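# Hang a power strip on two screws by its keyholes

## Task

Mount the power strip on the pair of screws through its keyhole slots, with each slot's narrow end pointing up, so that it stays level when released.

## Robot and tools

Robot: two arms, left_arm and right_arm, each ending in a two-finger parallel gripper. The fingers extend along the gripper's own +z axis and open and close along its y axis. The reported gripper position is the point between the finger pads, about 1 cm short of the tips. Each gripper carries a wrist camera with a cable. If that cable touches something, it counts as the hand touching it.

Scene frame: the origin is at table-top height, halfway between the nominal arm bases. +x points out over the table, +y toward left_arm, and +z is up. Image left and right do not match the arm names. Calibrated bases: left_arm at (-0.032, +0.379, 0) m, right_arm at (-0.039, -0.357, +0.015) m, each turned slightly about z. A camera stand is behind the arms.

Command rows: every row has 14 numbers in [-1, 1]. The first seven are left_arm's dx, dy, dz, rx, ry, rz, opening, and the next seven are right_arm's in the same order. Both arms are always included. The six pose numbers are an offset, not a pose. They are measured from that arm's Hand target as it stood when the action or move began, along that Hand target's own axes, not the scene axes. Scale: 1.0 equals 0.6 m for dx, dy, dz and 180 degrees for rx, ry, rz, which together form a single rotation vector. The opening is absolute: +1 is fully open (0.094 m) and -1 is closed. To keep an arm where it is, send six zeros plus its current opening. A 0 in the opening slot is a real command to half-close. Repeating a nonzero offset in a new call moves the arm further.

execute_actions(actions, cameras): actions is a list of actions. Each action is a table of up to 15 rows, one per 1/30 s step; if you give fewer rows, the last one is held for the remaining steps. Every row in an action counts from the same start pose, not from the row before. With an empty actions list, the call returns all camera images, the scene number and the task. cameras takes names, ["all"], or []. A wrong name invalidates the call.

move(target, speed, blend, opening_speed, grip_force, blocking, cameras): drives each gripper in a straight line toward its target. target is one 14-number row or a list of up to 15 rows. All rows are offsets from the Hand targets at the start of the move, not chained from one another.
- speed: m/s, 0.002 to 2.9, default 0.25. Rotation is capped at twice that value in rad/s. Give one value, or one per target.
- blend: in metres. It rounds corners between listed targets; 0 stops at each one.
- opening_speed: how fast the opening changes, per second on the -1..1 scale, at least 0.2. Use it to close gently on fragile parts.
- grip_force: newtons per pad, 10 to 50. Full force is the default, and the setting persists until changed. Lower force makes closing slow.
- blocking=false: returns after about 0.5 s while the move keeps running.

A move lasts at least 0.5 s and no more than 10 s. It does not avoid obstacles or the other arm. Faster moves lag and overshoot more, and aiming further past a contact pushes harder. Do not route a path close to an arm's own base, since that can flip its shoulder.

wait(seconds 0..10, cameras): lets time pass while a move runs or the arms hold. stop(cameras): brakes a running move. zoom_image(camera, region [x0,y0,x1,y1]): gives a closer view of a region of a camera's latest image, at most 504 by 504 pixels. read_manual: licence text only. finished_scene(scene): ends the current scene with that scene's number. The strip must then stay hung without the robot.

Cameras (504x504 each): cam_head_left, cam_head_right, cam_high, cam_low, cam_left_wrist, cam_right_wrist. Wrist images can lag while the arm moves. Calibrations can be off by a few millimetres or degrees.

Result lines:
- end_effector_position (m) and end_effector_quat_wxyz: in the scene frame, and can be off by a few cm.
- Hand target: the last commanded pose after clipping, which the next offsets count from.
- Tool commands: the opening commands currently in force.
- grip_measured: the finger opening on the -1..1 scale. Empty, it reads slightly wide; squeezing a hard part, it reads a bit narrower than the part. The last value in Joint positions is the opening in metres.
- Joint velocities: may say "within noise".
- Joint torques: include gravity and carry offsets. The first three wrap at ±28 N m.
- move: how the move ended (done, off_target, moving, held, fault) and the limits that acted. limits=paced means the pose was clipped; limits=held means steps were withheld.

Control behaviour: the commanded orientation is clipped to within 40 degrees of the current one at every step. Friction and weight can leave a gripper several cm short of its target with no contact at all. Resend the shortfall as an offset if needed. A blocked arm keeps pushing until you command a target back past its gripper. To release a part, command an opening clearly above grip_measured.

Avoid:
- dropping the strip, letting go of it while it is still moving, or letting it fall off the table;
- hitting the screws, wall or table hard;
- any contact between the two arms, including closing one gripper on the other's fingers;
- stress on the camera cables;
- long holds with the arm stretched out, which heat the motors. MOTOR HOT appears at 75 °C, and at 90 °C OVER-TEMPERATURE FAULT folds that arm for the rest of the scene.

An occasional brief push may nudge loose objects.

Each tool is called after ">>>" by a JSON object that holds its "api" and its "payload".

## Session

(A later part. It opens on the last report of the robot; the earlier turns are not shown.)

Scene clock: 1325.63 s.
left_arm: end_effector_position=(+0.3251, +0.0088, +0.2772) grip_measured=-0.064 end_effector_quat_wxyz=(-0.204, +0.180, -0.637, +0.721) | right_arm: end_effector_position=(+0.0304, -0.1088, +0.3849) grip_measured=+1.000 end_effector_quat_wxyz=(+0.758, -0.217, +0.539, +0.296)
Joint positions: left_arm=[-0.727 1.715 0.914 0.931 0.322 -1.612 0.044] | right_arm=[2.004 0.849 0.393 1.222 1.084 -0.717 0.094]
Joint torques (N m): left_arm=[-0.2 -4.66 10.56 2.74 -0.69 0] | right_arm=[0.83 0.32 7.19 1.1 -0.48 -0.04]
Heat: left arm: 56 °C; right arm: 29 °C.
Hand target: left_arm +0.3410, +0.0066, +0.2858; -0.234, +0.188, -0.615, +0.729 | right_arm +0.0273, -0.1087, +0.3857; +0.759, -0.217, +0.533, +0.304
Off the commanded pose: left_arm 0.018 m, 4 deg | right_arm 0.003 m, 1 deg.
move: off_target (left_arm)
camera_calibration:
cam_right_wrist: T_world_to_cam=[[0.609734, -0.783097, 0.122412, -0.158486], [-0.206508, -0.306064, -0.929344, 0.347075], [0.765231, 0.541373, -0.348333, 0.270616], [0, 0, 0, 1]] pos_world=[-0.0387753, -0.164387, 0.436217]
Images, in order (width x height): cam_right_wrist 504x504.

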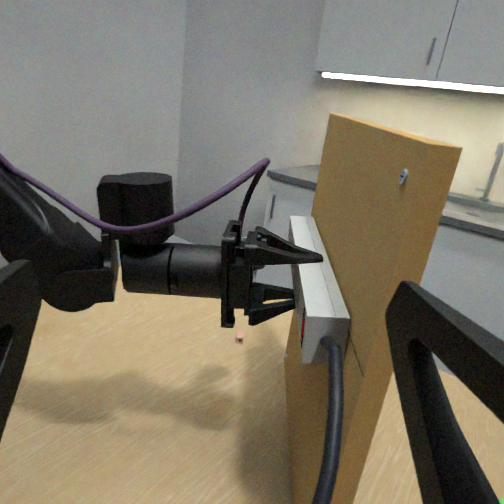

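>>> {"api": "move", "payload": {"target": [[0.0,-0.02,0.02,-0.05,0.0,0.0,-0.8,0,0,0,0,0,0,1],[0.0,0.02,0.02,-0.06,0.0,0.0,-0.8,0,0,0,0,0,0,1],[0.008,0.03,0.015,-0.06,0.0,0.0,-0.8,0,0,0,0,0,0,1],[-0.008,0.05,0.012,-0.06,0.0,0.0,-0.8,0,0,0,0,0,0,1]], "speed": 0.08, "cameras": ["cam_right_wrist"]}}

>>> {"api": "zoom_image", "payload": {"camera": "cam_right_wrist", "region": [200, 180, 400, 380]}}

Scene clock: 1336.43 s.
left_arm: end_effector_position=(+0.3265, +0.0064, +0.2776) grip_measured=-0.064 end_effector_quat_wxyz=(+0.183, -0.179, +0.678, -0.689) | right_arm: end_effector_position=(+0.0304, -0.1088, +0.3849) grip_measured=+1.000 end_effector_quat_wxyz=(+0.758, -0.217, +0.539, +0.296)
Joint positions: left_arm=[-0.711 1.671 0.988 0.702 0.374 -1.575 0.044] | right_arm=[2.004 0.849 0.393 1.222 1.084 -0.717 0.094]
Joint torques (N m): left_arm=[-1.03 -2.02 10.22 2.26 -1.09 0.23] | right_arm=[0.83 0.32 7.19 1.11 -0.48 -0.04]
Heat: left arm: 54 °C; right arm: 29 °C.
Hand target: left_arm +0.3522, -0.0006, +0.2577; +0.215, -0.209, +0.681, -0.668 | right_arm +0.0273, -0.1087, +0.3857; +0.759, -0.217, +0.533, +0.304
Off the commanded pose: left_arm 0.033 m, 6 deg | right_arm 0.003 m, 1 deg.
move: off_target (left_arm)
camera_calibration:
cam_right_wrist: T_world_to_cam=[[0.609734, -0.783097, 0.122412, -0.158486], [-0.206508, -0.306064, -0.929344, 0.347075], [0.765231, 0.541373, -0.348333, 0.270616], [0, 0, 0, 1]] pos_world=[-0.0387753, -0.164387, 0.436217]
Images, in order (width x height): cam_right_wrist 504x504.

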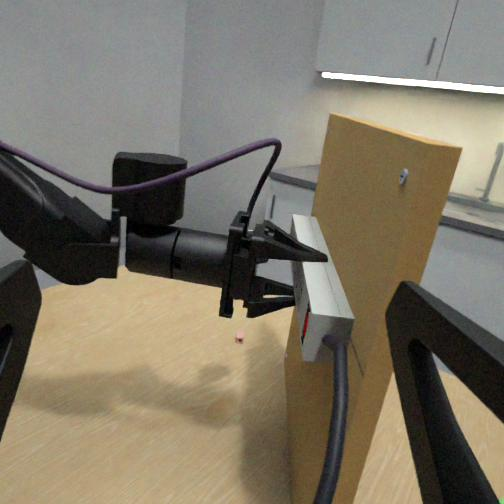

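Scaled by 2.520 from the camera's 504x504 image, which has a finer 720x720 frame.

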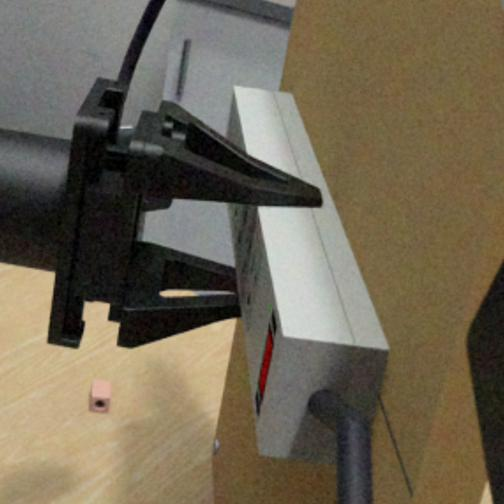

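>>> {"api": "move", "payload": {"target": [[0.0,0.04,-0.006,-0.01,0,0.03,-0.8,0,0,0,0,0,0,1],[-0.02,0.05,-0.01,-0.01,0.0,-0.03,-0.8,0,0,0,0,0,0,1],[0.02,0.06,-0.01,-0.02,0.0,0.03,-0.8,0,0,0,0,0,0,1],[0,0.07,-0.006,-0.03,0.0,0.0,-0.8,0,0,0,0,0,0,1]], "speed": 0.1, "cameras": ["cam_right_wrist"]}}

>>> {"api": "zoom_image", "payload": {"camera": "cam_right_wrist", "region": [200, 180, 400, 380]}}

Scene clock: 1352.73 s.
left_arm: end_effector_position=(+0.3278, +0.0075, +0.2625) grip_measured=-0.064 end_effector_quat_wxyz=(+0.216, -0.161, +0.668, -0.694) | right_arm: end_effector_position=(+0.0304, -0.1088, +0.3849) grip_measured=+1.000 end_effector_quat_wxyz=(+0.758, -0.217, +0.539, +0.296)
Joint positions: left_arm=[-0.717 1.717 0.928 0.848 0.346 -1.526 0.044] | right_arm=[2.004 0.849 0.393 1.222 1.084 -0.717 0.094]
Joint torques (N m): left_arm=[-0.08 -4.33 9.31 0.61 -0.81 -0.04] | right_arm=[0.83 0.34 7.17 1.1 -0.48 -0.04]
Heat: left arm: 52 °C; right arm: 29 °C.
Hand target: left_arm +0.3503, +0.0033, +0.2157; +0.205, -0.219, +0.712, -0.635 | right_arm +0.0273, -0.1087, +0.3857; +0.759, -0.217, +0.533, +0.304
Off the commanded pose: left_arm 0.052 m, 11 deg | right_arm 0.003 m, 1 deg.
move: off_target (left_arm)
camera_calibration:
cam_right_wrist: T_world_to_cam=[[0.609734, -0.783097, 0.122412, -0.158486], [-0.206508, -0.306064, -0.929344, 0.347075], [0.765231, 0.541373, -0.348333, 0.270616], [0, 0, 0, 1]] pos_world=[-0.0387753, -0.164387, 0.436217]
Images, in order (width x height): cam_right_wrist 504x504.

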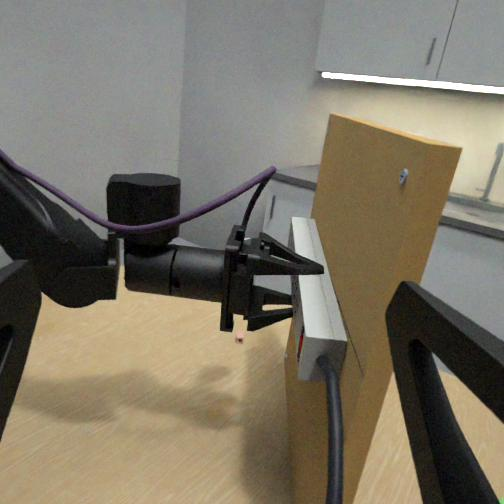

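Scaled by 2.520 from the camera's 504x504 image, which has a finer 720x720 frame.

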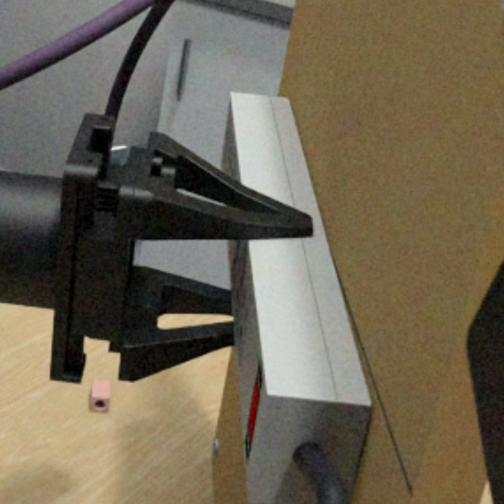

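>>> {"api": "move", "payload": {"target": [[0.0,-0.02,-0.008,0.02,0,-0.04,-0.8,0,0,0,0,0,0,1],[-0.02,0.0,-0.012,0.02,0.0,-0.06,-0.8,0,0,0,0,0,0,1],[0.02,0.01,-0.012,0.02,0.0,-0.08,-0.8,0,0,0,0,0,0,1],[0,0.02,-0.008,0.01,0.0,-0.09,-0.8,0,0,0,0,0,0,1]], "speed": 0.1, "cameras": ["cam_right_wrist"]}}

>>> {"api": "zoom_image", "payload": {"camera": "cam_right_wrist", "region": [200, 180, 400, 380]}}

Scene clock: 1367.70 s.
left_arm: end_effector_position=(+0.3295, +0.0095, +0.2595) grip_measured=-0.064 end_effector_quat_wxyz=(-0.198, +0.208, -0.640, +0.712) | right_arm: end_effector_position=(+0.0304, -0.1088, +0.3849) grip_measured=+1.000 end_effector_quat_wxyz=(+0.758, -0.217, +0.539, +0.296)
Joint positions: left_arm=[-0.733 1.738 0.895 0.94 0.284 -1.642 0.044] | right_arm=[2.004 0.849 0.393 1.222 1.084 -0.717 0.094]
Joint torques (N m): left_arm=[0.92 -3.77 6.37 1.07 -0.4 -1.94] | right_arm=[0.83 0.34 7.17 1.11 -0.48 -0.04]
Heat: left arm: 49 °C; right arm: 29 °C.
Hand target: left_arm +0.3469, +0.0084, +0.2043; -0.117, +0.314, -0.664, +0.669 | right_arm +0.0273, -0.1087, +0.3857; +0.759, -0.217, +0.533, +0.304
Off the commanded pose: left_arm 0.058 m, 16 deg | right_arm 0.003 m, 1 deg.
move: off_target (left_arm)
camera_calibration:
cam_right_wrist: T_world_to_cam=[[0.609734, -0.783097, 0.122412, -0.158486], [-0.206508, -0.306064, -0.929344, 0.347075], [0.765231, 0.541373, -0.348333, 0.270616], [0, 0, 0, 1]] pos_world=[-0.0387753, -0.164387, 0.436217]
Images, in order (width x height): cam_right_wrist 504x504.

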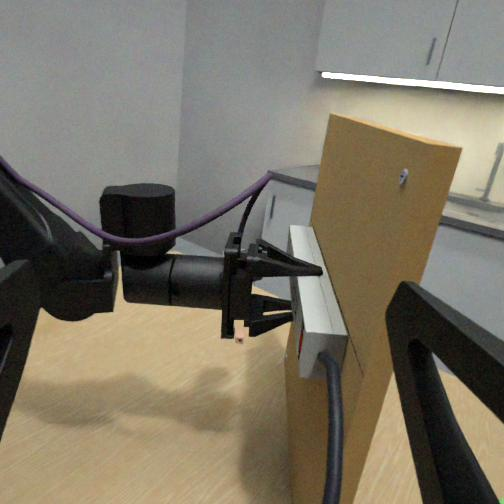

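Scaled by 2.520 from the camera's 504x504 image, which has a finer 720x720 frame.

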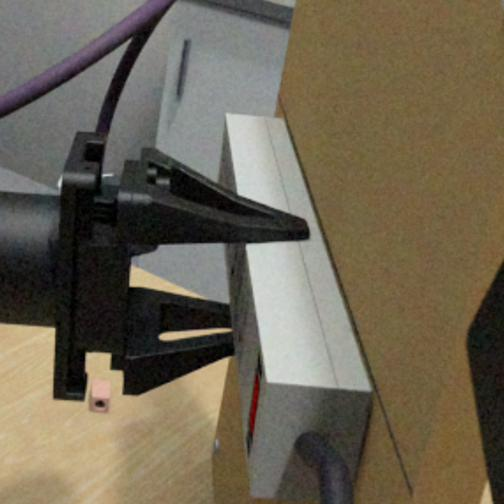

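>>> {"api": "move", "payload": {"target": [[0.0,-0.01,0.01,-0.03,0,0.055,-0.8,0,0,0,0,0,0,1],[0.01,0.015,0.008,-0.02,0.0,0.06,-0.8,0,0,0,0,0,0,1],[0,0.02,0.0,-0.02,0.0,0.06,-0.8,0,0,0,0,0,0,1]], "speed": 0.1, "cameras": ["cam_right_wrist"]}}

>>> {"api": "zoom_image", "payload": {"camera": "cam_right_wrist", "region": [200, 180, 400, 380]}}

>>> {"api": "move", "payload": {"target": [[0.0,-0.05,-0.035,0.0,0,0.0,-0.8,0,0,0,0,0,0,1]], "speed": 0.1, "cameras": ["cam_right_wrist"]}}

>>> {"api": "zoom_image", "payload": {"camera": "cam_right_wrist", "region": [200, 180, 400, 380]}}

Scene clock: 1382.67 s.
left_arm: end_effector_position=(+0.3283, +0.0072, +0.2597) grip_measured=-0.064 end_effector_quat_wxyz=(+0.193, -0.191, +0.662, -0.698) | right_arm: end_effector_position=(+0.0304, -0.1088, +0.3849) grip_measured=+1.000 end_effector_quat_wxyz=(+0.758, -0.217, +0.539, +0.296)
Joint positions: left_arm=[-0.723 1.719 0.924 0.848 0.328 -1.6 0.044] | right_arm=[2.004 0.849 0.393 1.222 1.084 -0.717 0.094]
Joint torques (N m): left_arm=[0.23 -3.93 4.88 0.9 -0.57 -0.16] | right_arm=[0.83 0.32 7.19 1.1 -0.48 -0.04]
Heat: left arm: 47 °C; right arm: 29 °C.
Hand target: left_arm +0.3437, +0.0072, +0.1927; +0.169, -0.254, +0.711, -0.634 | right_arm +0.0273, -0.1087, +0.3857; +0.759, -0.217, +0.533, +0.304
Off the commanded pose: left_arm 0.069 m, 12 deg | right_arm 0.003 m, 1 deg.
move: off_target (left_arm)
camera_calibration:
cam_right_wrist: T_world_to_cam=[[0.609734, -0.783097, 0.122412, -0.158486], [-0.206508, -0.306064, -0.929344, 0.347075], [0.765231, 0.541373, -0.348333, 0.270616], [0, 0, 0, 1]] pos_world=[-0.0387753, -0.164387, 0.436217]
Images, in order (width x height): cam_right_wrist 504x504.

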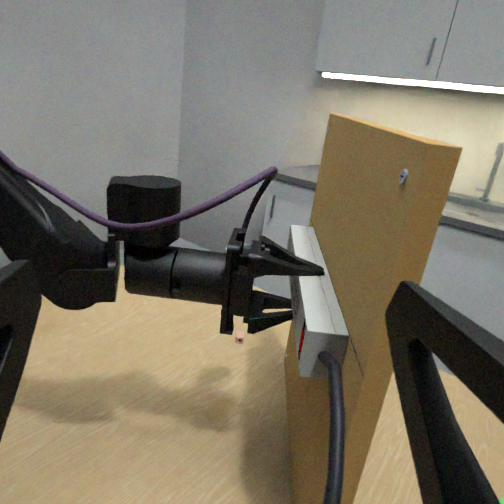

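Scaled by 2.520 from the camera's 504x504 image, which has a finer 720x720 frame.

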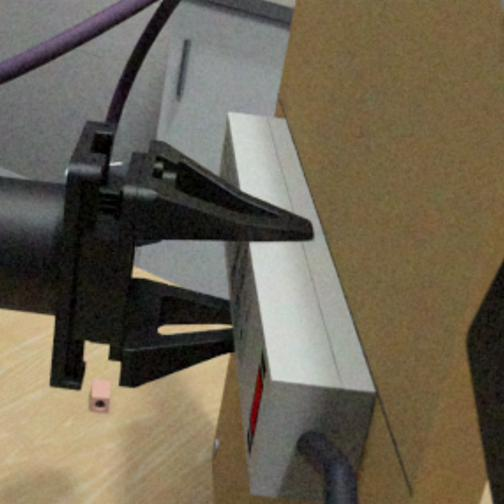

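Scene clock: 1383.70 s.
left_arm: end_effector_position=(+0.3287, +0.0102, +0.2603) grip_measured=-0.064 end_effector_quat_wxyz=(+0.191, -0.201, +0.675, -0.684) | right_arm: end_effector_position=(+0.0304, -0.1088, +0.3849) grip_measured=+1.000 end_effector_quat_wxyz=(+0.758, -0.217, +0.539, +0.296)
Joint positions: left_arm=[-0.72 1.687 0.939 0.757 0.321 -1.592 0.044] | right_arm=[2.004 0.849 0.393 1.222 1.084 -0.717 0.094]
Joint torques (N m): left_arm=[1.96 -9.72 5.85 0.69 -0.32 -0.27] | right_arm=[0.83 0.34 7.17 1.11 -0.48 -0.04]
Heat: left arm: 47 °C; right arm: 29 °C.
Hand target: left_arm +0.3364, +0.0224, +0.2251; +0.169, -0.254, +0.711, -0.634 | right_arm +0.0273, -0.1087, +0.3857; +0.759, -0.217, +0.533, +0.304
Off the commanded pose: left_arm 0.038 m, 10 deg | right_arm 0.003 m, 1 deg.
move: off_target (left_arm)
camera_calibration:
cam_right_wrist: T_world_to_cam=[[0.609734, -0.783097, 0.122412, -0.158486], [-0.206508, -0.306064, -0.929344, 0.347075], [0.765231, 0.541373, -0.348333, 0.270616], [0, 0, 0, 1]] pos_world=[-0.0387753, -0.164387, 0.436217]
Images, in order (width x height): cam_right_wrist 504x504.

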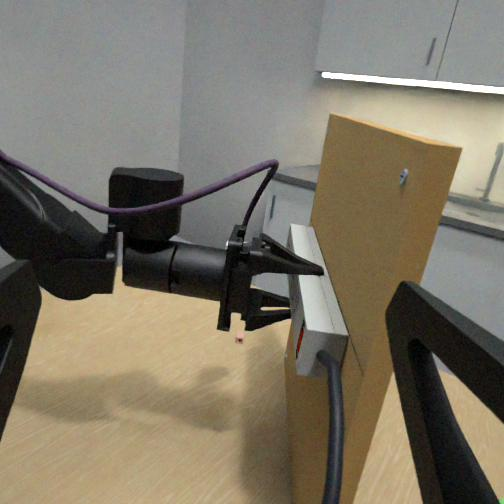

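Scaled by 2.520 from the camera's 504x504 image, which has a finer 720x720 frame.

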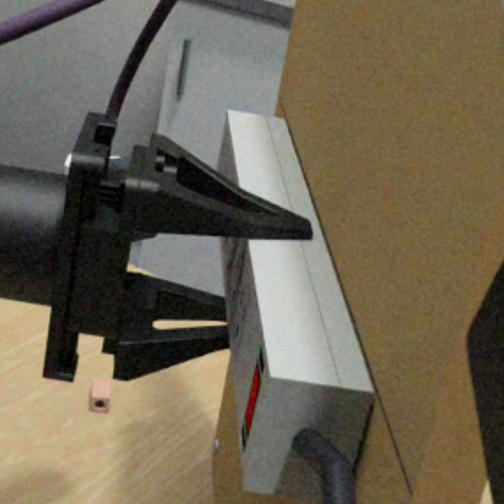

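>>> {"api": "move", "payload": {"target": [[0.0,-0.045,-0.03,0.02,0,0.0,-0.8,0,0,0,0,0,0,1]], "speed": 0.06, "cameras": ["cam_right_wrist"]}}

>>> {"api": "zoom_image", "payload": {"camera": "cam_right_wrist", "region": [200, 180, 400, 380]}}

Scene clock: 1389.07 s.
left_arm: end_effector_position=(+0.3285, +0.0110, +0.2616) grip_measured=-0.064 end_effector_quat_wxyz=(+0.189, -0.205, +0.679, -0.679) | right_arm: end_effector_position=(+0.0304, -0.1088, +0.3849) grip_measured=+1.000 end_effector_quat_wxyz=(+0.758, -0.217, +0.539, +0.296)
Joint positions: left_arm=[-0.72 1.674 0.947 0.72 0.318 -1.591 0.044] | right_arm=[2.004 0.849 0.393 1.222 1.084 -0.717 0.094]
Joint torques (N m): left_arm=[3.45 -14.41 3.85 1.14 -0.11 -0.46] | right_arm=[0.83 0.34 7.17 1.1 -0.48 -0.04]
Heat: left arm: 46 °C; right arm: 29 °C.
Hand target: left_arm +0.3302, +0.0352, +0.2543; +0.177, -0.248, +0.691, -0.656 | right_arm +0.0273, -0.1087, +0.3857; +0.759, -0.217, +0.533, +0.304
Off the commanded pose: left_arm 0.025 m, 6 deg | right_arm 0.003 m, 1 deg.
move: off_target (left_arm)
camera_calibration:
cam_right_wrist: T_world_to_cam=[[0.609734, -0.783097, 0.122412, -0.158486], [-0.206508, -0.306064, -0.929344, 0.347075], [0.765231, 0.541373, -0.348333, 0.270616], [0, 0, 0, 1]] pos_world=[-0.0387753, -0.164387, 0.436217]
Images, in order (width x height): cam_right_wrist 504x504.

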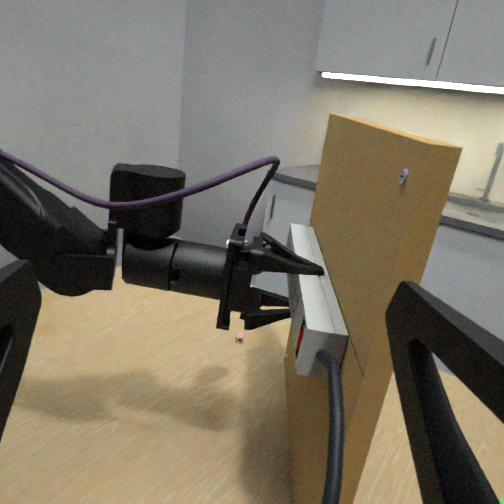

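Scaled by 2.520 from the camera's 504x504 image, which has a finer 720x720 frame.

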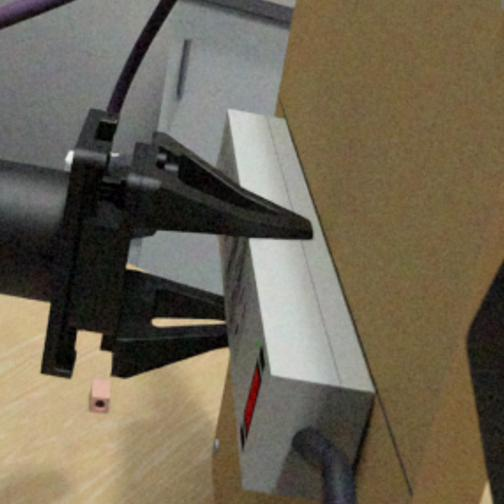

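>>> {"api": "move", "payload": {"target": [[0.0,-0.065,0.045,0.0,0,0.0,-0.8,0,0,0,0,0,0,1]], "speed": 0.08}}

>>> {"api": "move", "payload": {"target": [[0.0,0,0,0.0,0,0.0,0.35,0,0,0,0,0,0,1]], "opening_speed": 0.5, "cameras": ["cam_right_wrist"]}}

>>> {"api": "zoom_image", "payload": {"camera": "cam_right_wrist", "region": [200, 180, 400, 380]}}

Scene clock: 1396.63 s.
left_arm: end_effector_position=(+0.3288, +0.0100, +0.2650) grip_measured=-0.064 end_effector_quat_wxyz=(+0.160, -0.211, +0.717, -0.645) | right_arm: end_effector_position=(+0.0304, -0.1088, +0.3849) grip_measured=+1.000 end_effector_quat_wxyz=(+0.758, -0.217, +0.539, +0.296)
Joint positions: left_arm=[-0.706 1.64 1.046 0.469 0.365 -1.569 0.044] | right_arm=[2.004 0.849 0.393 1.222 1.084 -0.717 0.094]
Joint torques (N m): left_arm=[0.79 -7.75 13.83 2.03 -0.72 -0.72] | right_arm=[0.83 0.34 7.19 1.11 -0.48 -0.04]
Heat: left arm: 46 °C; right arm: 29 °C.
Hand target: left_arm +0.3499, +0.0124, +0.2910; +0.177, -0.248, +0.691, -0.656 | right_arm +0.0273, -0.1087, +0.3857; +0.759, -0.217, +0.533, +0.304
Off the commanded pose: left_arm 0.034 m, 6 deg | right_arm 0.003 m, 1 deg.
move: off_target (left_arm)

Scene clock: 1399.13 s.
left_arm: end_effector_position=(+0.3301, +0.0103, +0.2592) grip_measured=+0.347 end_effector_quat_wxyz=(+0.136, -0.241, +0.724, -0.632) | right_arm: end_effector_position=(+0.0304, -0.1088, +0.3849) grip_measured=+1.000 end_effector_quat_wxyz=(+0.758, -0.217, +0.539, +0.296)
Joint positions: left_arm=[-0.706 1.64 1.075 0.387 0.359 -1.618 0.063] | right_arm=[2.004 0.849 0.393 1.222 1.084 -0.717 0.094]
Joint torques (N m): left_arm=[0.68 -8.16 11.33 2.91 -0.64 -0.2] | right_arm=[0.83 0.34 7.17 1.11 -0.48 -0.04]
Heat: left arm: 46 °C; right arm: 29 °C.
Hand target: left_arm +0.3500, +0.0125, +0.2910; +0.177, -0.248, +0.691, -0.656 | right_arm +0.0273, -0.1087, +0.3857; +0.759, -0.217, +0.533, +0.304
Off the commanded pose: left_arm 0.038 m, 7 deg | right_arm 0.003 m, 1 deg.
move: off_target (left_arm)
camera_calibration:
cam_right_wrist: T_world_to_cam=[[0.609734, -0.783097, 0.122412, -0.158486], [-0.206508, -0.306064, -0.929344, 0.347075], [0.765231, 0.541373, -0.348333, 0.270616], [0, 0, 0, 1]] pos_world=[-0.0387753, -0.164387, 0.436217]
Images, in order (width x height): cam_right_wrist 504x504.

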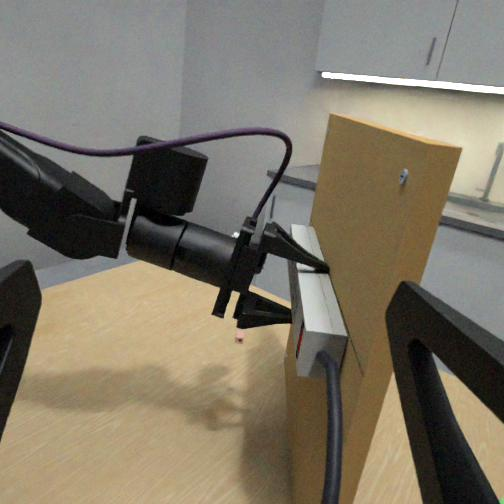

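Scaled by 2.520 from the camera's 504x504 image, which has a finer 720x720 frame.

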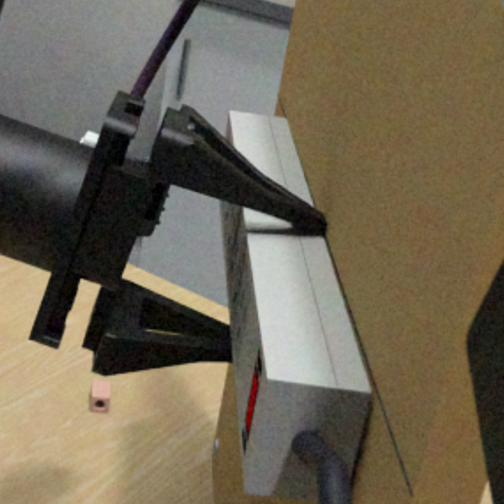

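>>> {"api": "move", "payload": {"target": [0,0,0,0.03,0,0,0.7,0,0,0,0,0,0,1], "speed": 0.05, "opening_speed": 0.5, "cameras": ["cam_right_wrist","cam_left_wrist"]}}

>>> {"api": "zoom_image", "payload": {"camera": "cam_right_wrist", "region": [200, 180, 400, 380]}}

Scene clock: 1418.27 s.
left_arm: end_effector_position=(+0.3395, +0.0133, +0.2813) grip_measured=+0.699 end_effector_quat_wxyz=(+0.170, -0.238, +0.680, -0.672) | right_arm: end_effector_position=(+0.0304, -0.1088, +0.3849) grip_measured=+1.000 end_effector_quat_wxyz=(+0.758, -0.217, +0.539, +0.296)
Joint positions: left_arm=[-0.704 1.65 1.043 0.567 0.315 -1.647 0.08] | right_arm=[2.004 0.849 0.393 1.222 1.084 -0.717 0.094]
Joint torques (N m): left_arm=[0.28 -6.24 8.84 2.97 -0.35 -0.17] | right_arm=[0.83 0.34 7.17 1.1 -0.48 -0.04]
Heat: left arm: 50 °C; right arm: 29 °C.
Hand target: left_arm +0.3500, +0.0125, +0.2910; +0.188, -0.240, +0.659, -0.688 | right_arm +0.0273, -0.1087, +0.3857; +0.759, -0.217, +0.533, +0.304
Off the commanded pose: left_arm 0.014 m, 4 deg | right_arm 0.003 m, 1 deg.
move: off_target (left_arm)
camera_calibration:
cam_left_wrist: T_world_to_cam=[[0.189792, 0.121137, 0.974323, -0.346118], [-0.973484, 0.15229, 0.170695, 0.295424], [-0.127702, -0.980884, 0.146828, 0.109494], [0, 0, 0, 1]] pos_world=[0.367264, 0.104339, 0.270726]
cam_right_wrist: T_world_to_cam=[[0.609734, -0.783097, 0.122412, -0.158486], [-0.206508, -0.306064, -0.929344, 0.347075], [0.765231, 0.541373, -0.348333, 0.270616], [0, 0, 0, 1]] pos_world=[-0.0387753, -0.164387, 0.436217]
Images, in order (width x height): cam_left_wrist 504x504, cam_right_wrist 504x504.

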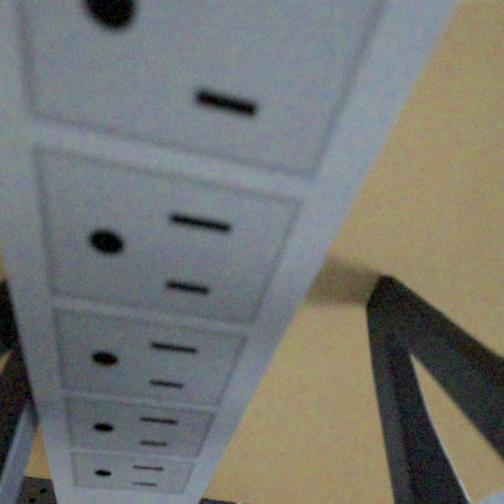

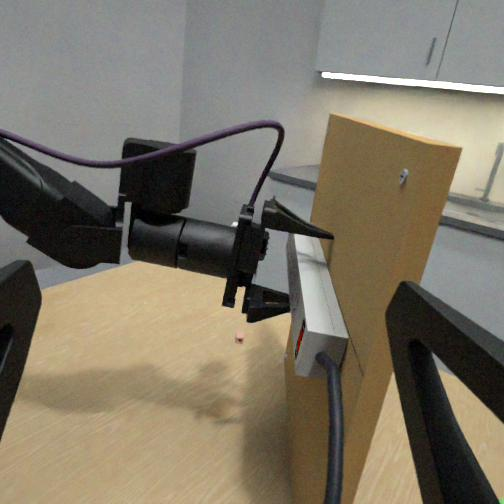

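Scaled by 2.520 from the camera's 504x504 image, which has a finer 720x720 frame.

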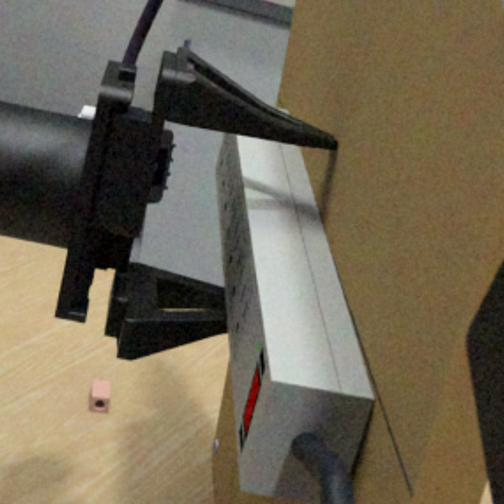

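>>> {"api": "move", "payload": {"target": [[0,0,-0.03,0,0,0,0.7,0,0,0,0,0,0,1],[0,0,-0.25,0,0,0,0.7,0,0,0,0,0,0,1]], "speed": 0.08, "blend": 0.01, "cameras": ["cam_head_left","cam_right_wrist"]}}

>>> {"api": "zoom_image", "payload": {"camera": "cam_right_wrist", "region": [200, 180, 400, 380]}}

>>> {"api": "zoom_image", "payload": {"camera": "cam_head_left", "region": [230, 210, 320, 300]}}

Scene clock: 1425.90 s.
left_arm: end_effector_position=(+0.2674, +0.1323, +0.2895) grip_measured=+0.699 end_effector_quat_wxyz=(+0.192, -0.240, +0.658, -0.688) | right_arm: end_effector_position=(+0.0304, -0.1088, +0.3849) grip_measured=+1.000 end_effector_quat_wxyz=(+0.758, -0.217, +0.539, +0.296)
Joint positions: left_arm=[-0.513 1.125 0.594 0.553 0.467 -1.658 0.08] | right_arm=[2.004 0.849 0.393 1.222 1.084 -0.717 0.094]
Joint torques (N m): left_arm=[0.7 -5.55 6.65 2.03 0.15 -0.06] | right_arm=[0.83 0.32 7.17 1.1 -0.48 -0.04]
Heat: left arm: 50 °C; right arm: 29 °C.
Hand target: left_arm +0.2632, +0.1348, +0.2886; +0.189, -0.239, +0.659, -0.688 | right_arm +0.0273, -0.1087, +0.3857; +0.759, -0.217, +0.533, +0.304
Off the commanded pose: left_arm 0.005 m, 0 deg | right_arm 0.003 m, 1 deg.
move: done; blend cut to 0.0084 m at target 1
camera_calibration:
cam_right_wrist: T_world_to_cam=[[0.609734, -0.783097, 0.122412, -0.158486], [-0.206508, -0.306064, -0.929344, 0.347075], [0.765231, 0.541373, -0.348333, 0.270616], [0, 0, 0, 1]] pos_world=[-0.0387753, -0.164387, 0.436217]
Images, in order (width x height): cam_head_left 504x504, cam_right_wrist 504x504.

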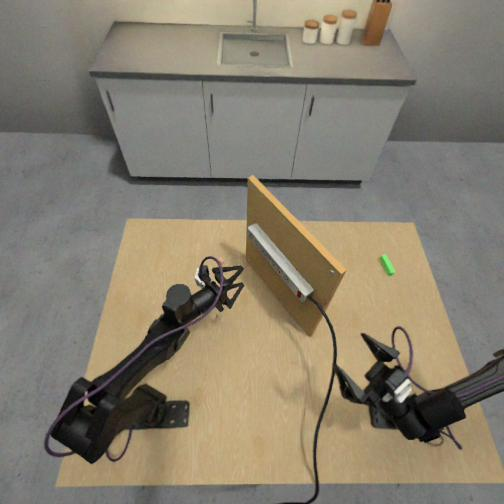

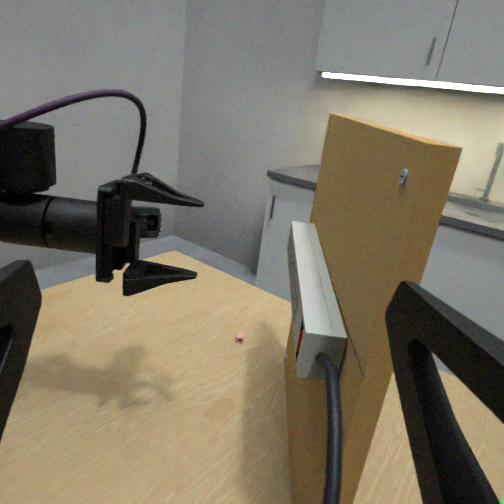

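Scaled by 2.520 from the camera's 504x504 image, which has a finer 720x720 frame.

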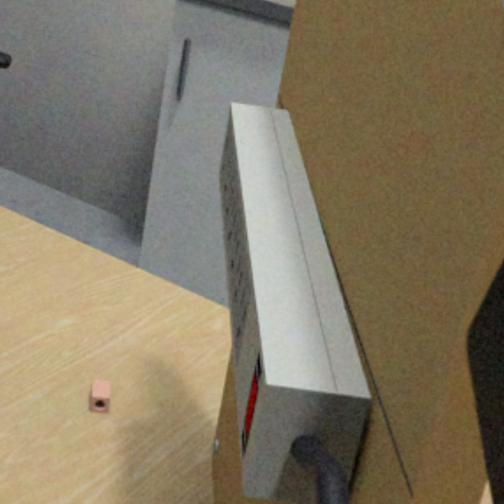

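Scaled by 5.600 from the camera's 504x504 image, which has a finer 720x720 frame.

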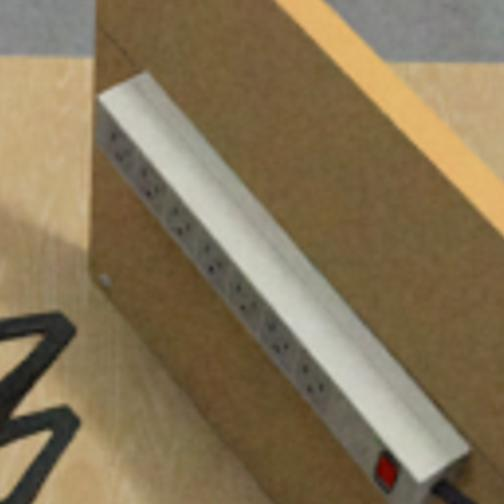

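>>> {"api": "move", "payload": {"target": [[-0.15,-0.08,0,0,0,0,-1,0,0,0,0,0,0,1],[-0.15,-0.08,0.21,0,0,0,-1,0,0,0,0,0,0,1]], "speed": 0.12, "cameras": ["cam_head_left","cam_right_wrist"]}}

>>> {"api": "zoom_image", "payload": {"camera": "cam_right_wrist", "region": [200, 180, 400, 380]}}

>>> {"api": "zoom_image", "payload": {"camera": "cam_head_left", "region": [220, 200, 340, 320]}}

Scene clock: 1448.43 s.
left_arm: end_effector_position=(+0.4056, +0.0891, +0.3306) grip_measured=-0.986 end_effector_quat_wxyz=(+0.184, -0.238, +0.659, -0.689) | right_arm: end_effector_position=(+0.0304, -0.1088, +0.3849) grip_measured=+1.000 end_effector_quat_wxyz=(+0.758, -0.217, +0.539, +0.296)
Joint positions: left_arm=[-0.436 1.672 1.212 0.481 0.56 -1.668 0.001] | right_arm=[2.004 0.849 0.393 1.222 1.084 -0.717 0.094]
Joint torques (N m): left_arm=[-0.2 -7.19 10.07 2.05 -0.1 0.07] | right_arm=[0.83 0.34 7.17 1.11 -0.48 -0.04]
Heat: left arm: 47 °C; right arm: 29 °C.
Hand target: left_arm +0.4120, +0.0867, +0.3312; +0.188, -0.240, +0.659, -0.688 | right_arm +0.0273, -0.1087, +0.3857; +0.759, -0.217, +0.533, +0.304
Off the commanded pose: left_arm 0.007 m, 1 deg | right_arm 0.003 m, 1 deg.
move: done
camera_calibration:
cam_right_wrist: T_world_to_cam=[[0.609734, -0.783097, 0.122412, -0.158486], [-0.206508, -0.306064, -0.929344, 0.347075], [0.765231, 0.541373, -0.348333, 0.270616], [0, 0, 0, 1]] pos_world=[-0.0387753, -0.164387, 0.436217]
Images, in order (width x height): cam_head_left 504x504, cam_right_wrist 504x504.

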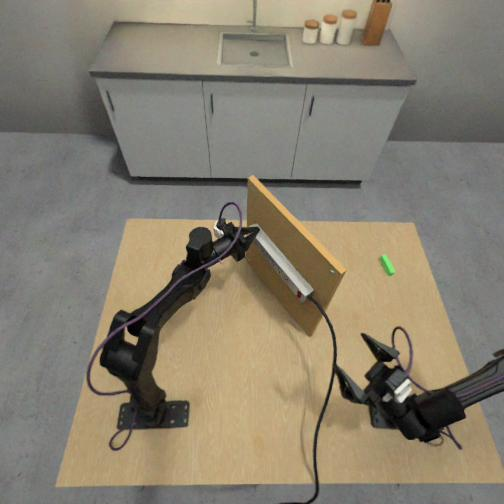

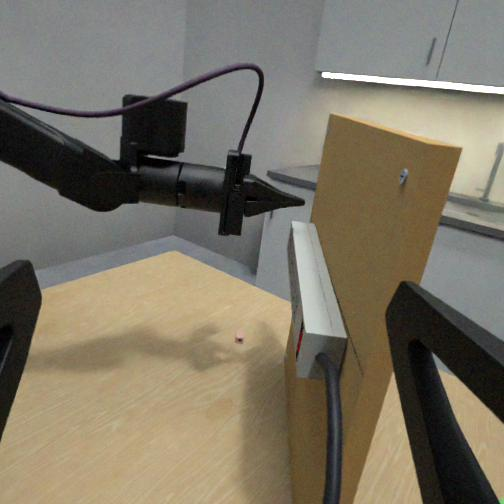

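Scaled by 2.520 from the camera's 504x504 image, which has a finer 720x720 frame.

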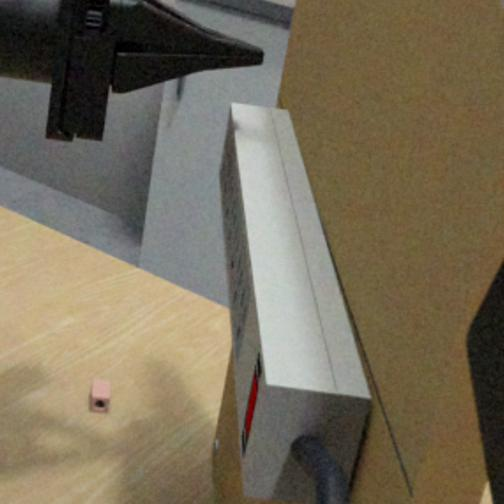

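Scaled by 4.200 from the camera's 504x504 image, which has a finer 720x720 frame.

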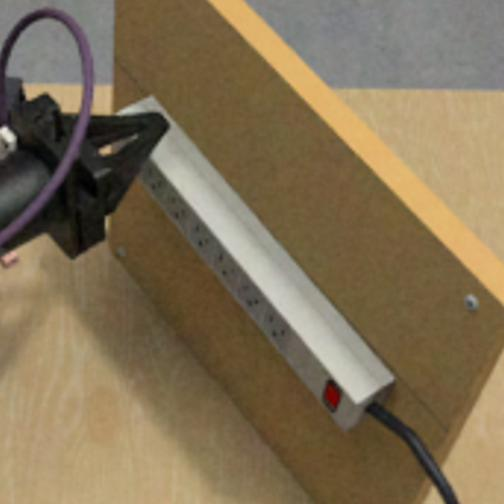

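>>> {"api": "move", "payload": {"target": [[0,0.04,0.01,0,0,0,-1,0,0,0,0,0,0,1],[0,0.075,0.01,0,0,0,-1,0,0,0,0,0,0,1]], "speed": 0.03, "cameras": ["cam_right_wrist"]}}

>>> {"api": "zoom_image", "payload": {"camera": "cam_right_wrist", "region": [200, 180, 400, 380]}}

Scene clock: 1457.57 s.
left_arm: end_effector_position=(+0.4102, +0.0819, +0.2999) grip_measured=-0.986 end_effector_quat_wxyz=(+0.190, -0.234, +0.654, -0.694) | right_arm: end_effector_position=(+0.0304, -0.1088, +0.3849) grip_measured=+1.000 end_effector_quat_wxyz=(+0.758, -0.217, +0.539, +0.296)
Joint positions: left_arm=[-0.45 1.736 1.138 0.638 0.542 -1.668 0.001] | right_arm=[2.004 0.849 0.393 1.222 1.084 -0.717 0.094]
Joint torques (N m): left_arm=[-0.5 -7.36 6.27 2.23 -0.11 0.05] | right_arm=[0.83 0.34 7.19 1.1 -0.48 -0.04]
Heat: left arm: 47 °C; right arm: 29 °C.
Hand target: left_arm +0.4130, +0.0790, +0.2865; +0.189, -0.240, +0.659, -0.688 | right_arm +0.0273, -0.1087, +0.3857; +0.759, -0.217, +0.533, +0.304
Off the commanded pose: left_arm 0.014 m, 1 deg | right_arm 0.003 m, 1 deg.
move: off_target (left_arm)
camera_calibration:
cam_right_wrist: T_world_to_cam=[[0.609734, -0.783097, 0.122412, -0.158486], [-0.206508, -0.306064, -0.929344, 0.347075], [0.765231, 0.541373, -0.348333, 0.270616], [0, 0, 0, 1]] pos_world=[-0.0387753, -0.164387, 0.436217]
Images, in order (width x height): cam_right_wrist 504x504.

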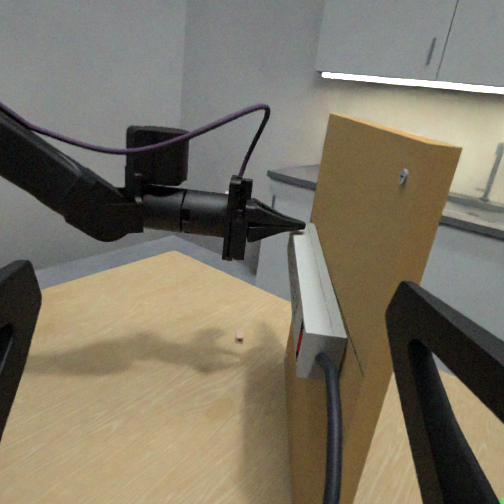

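Scaled by 2.520 from the camera's 504x504 image, which has a finer 720x720 frame.

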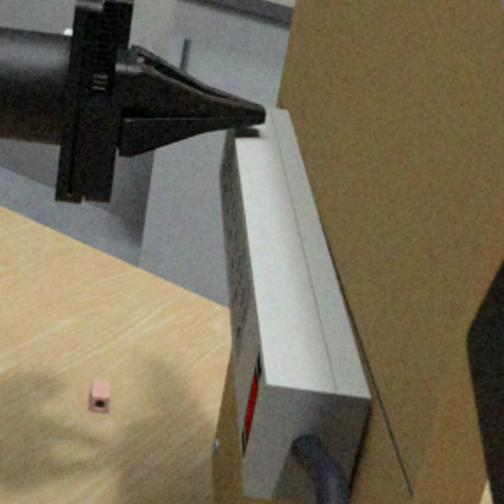

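>>> {"api": "move", "payload": {"target": [0,0.05,0.015,0,0,0,-1,0,0,0,0,0,0,1], "speed": 0.03, "cameras": ["cam_right_wrist"]}}

>>> {"api": "zoom_image", "payload": {"camera": "cam_right_wrist", "region": [200, 180, 400, 380]}}

Scene clock: 1464.03 s.
left_arm: end_effector_position=(+0.4132, +0.0765, +0.2920) grip_measured=-0.986 end_effector_quat_wxyz=(-0.210, +0.217, -0.636, +0.710) | right_arm: end_effector_position=(+0.0304, -0.1088, +0.3849) grip_measured=+1.000 end_effector_quat_wxyz=(+0.758, -0.217, +0.539, +0.296)
Joint positions: left_arm=[-0.463 1.791 1.103 0.8 0.522 -1.668 0.001] | right_arm=[2.004 0.849 0.393 1.222 1.084 -0.717 0.094]
Joint torques (N m): left_arm=[-1.06 -6.49 5.45 1.64 -0.12 0.06] | right_arm=[0.83 0.32 7.17 1.1 -0.48 -0.04]
Heat: left arm: 46 °C; right arm: 29 °C.
Hand target: left_arm +0.4164, +0.0699, +0.2568; -0.188, +0.239, -0.659, +0.688 | right_arm +0.0273, -0.1087, +0.3857; +0.759, -0.217, +0.533, +0.304
Off the commanded pose: left_arm 0.036 m, 5 deg | right_arm 0.003 m, 1 deg.
move: off_target (left_arm)
camera_calibration:
cam_right_wrist: T_world_to_cam=[[0.609734, -0.783097, 0.122412, -0.158486], [-0.206508, -0.306064, -0.929344, 0.347075], [0.765231, 0.541373, -0.348333, 0.270616], [0, 0, 0, 1]] pos_world=[-0.0387753, -0.164387, 0.436217]
Images, in order (width x height): cam_right_wrist 504x504.

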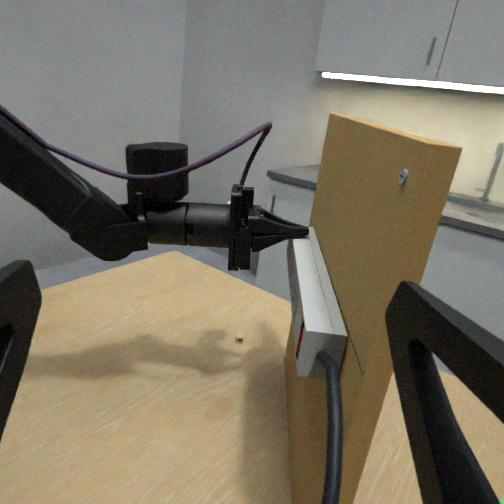

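Scaled by 2.520 from the camera's 504x504 image, which has a finer 720x720 frame.

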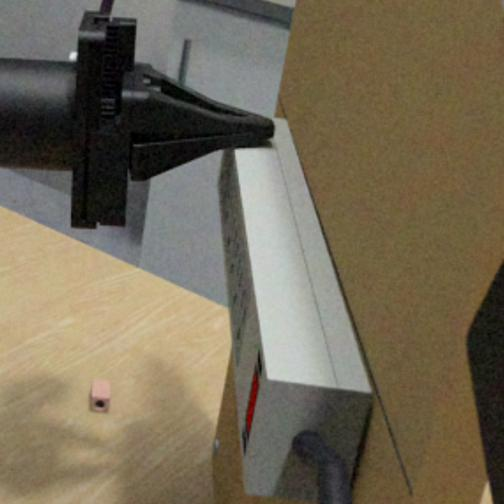

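>>> {"api": "move", "payload": {"target": [[0,-0.12,-0.0,0,0,0,-1,0,0,0,0,0,0,1],[0,-0.12,-0.2,0,0,0,-1,0,0,0,0,0,0,1]], "speed": 0.08, "cameras": ["cam_right_wrist"]}}

>>> {"api": "zoom_image", "payload": {"camera": "cam_right_wrist", "region": [200, 180, 400, 380]}}

Scene clock: 1472.53 s.
left_arm: end_effector_position=(+0.3585, +0.1704, +0.3226) grip_measured=-0.986 end_effector_quat_wxyz=(+0.189, -0.245, +0.659, -0.685) | right_arm: end_effector_position=(+0.0304, -0.1088, +0.3849) grip_measured=+1.000 end_effector_quat_wxyz=(+0.758, -0.217, +0.539, +0.296)
Joint positions: left_arm=[-0.251 1.403 0.925 0.492 0.727 -1.668 0.001] | right_arm=[2.004 0.849 0.393 1.222 1.084 -0.717 0.094]
Joint torques (N m): left_arm=[0.38 -8.72 6.54 2.01 0.18 -0.05] | right_arm=[0.83 0.32 7.17 1.11 -0.48 -0.04]
Heat: left arm: 46 °C; right arm: 29 °C.
Hand target: left_arm +0.3512, +0.1722, +0.3265; +0.189, -0.240, +0.659, -0.688 | right_arm +0.0273, -0.1087, +0.3857; +0.759, -0.217, +0.533, +0.304
Off the commanded pose: left_arm 0.009 m, 1 deg | right_arm 0.003 m, 1 deg.
move: done
camera_calibration:
cam_right_wrist: T_world_to_cam=[[0.609734, -0.783097, 0.122412, -0.158486], [-0.206508, -0.306064, -0.929344, 0.347075], [0.765231, 0.541373, -0.348333, 0.270616], [0, 0, 0, 1]] pos_world=[-0.0387753, -0.164387, 0.436217]
Images, in order (width x height): cam_right_wrist 504x504.

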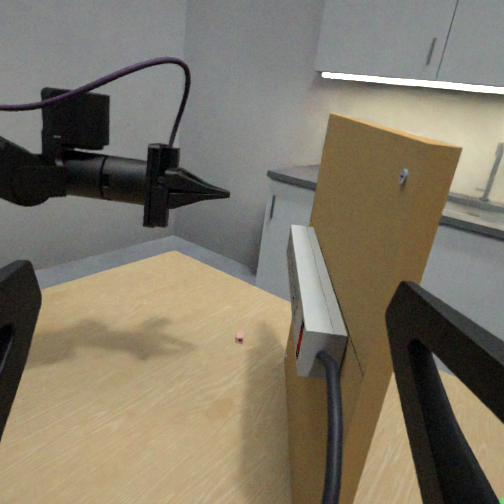

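Scaled by 2.520 from the camera's 504x504 image, which has a finer 720x720 frame.

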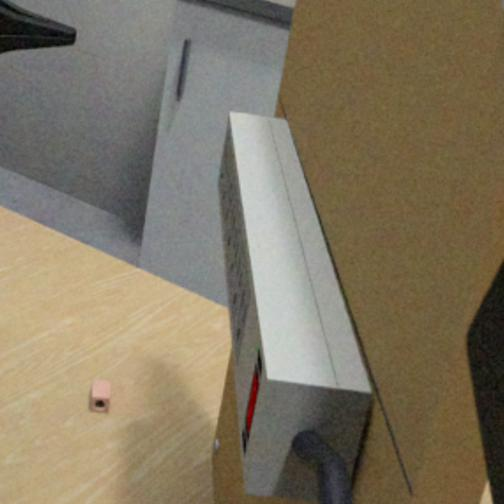

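Level and hanging.

>>> {"api": "finished_scene", "payload": {"scene": 2}}

The scene is finished: the task was done.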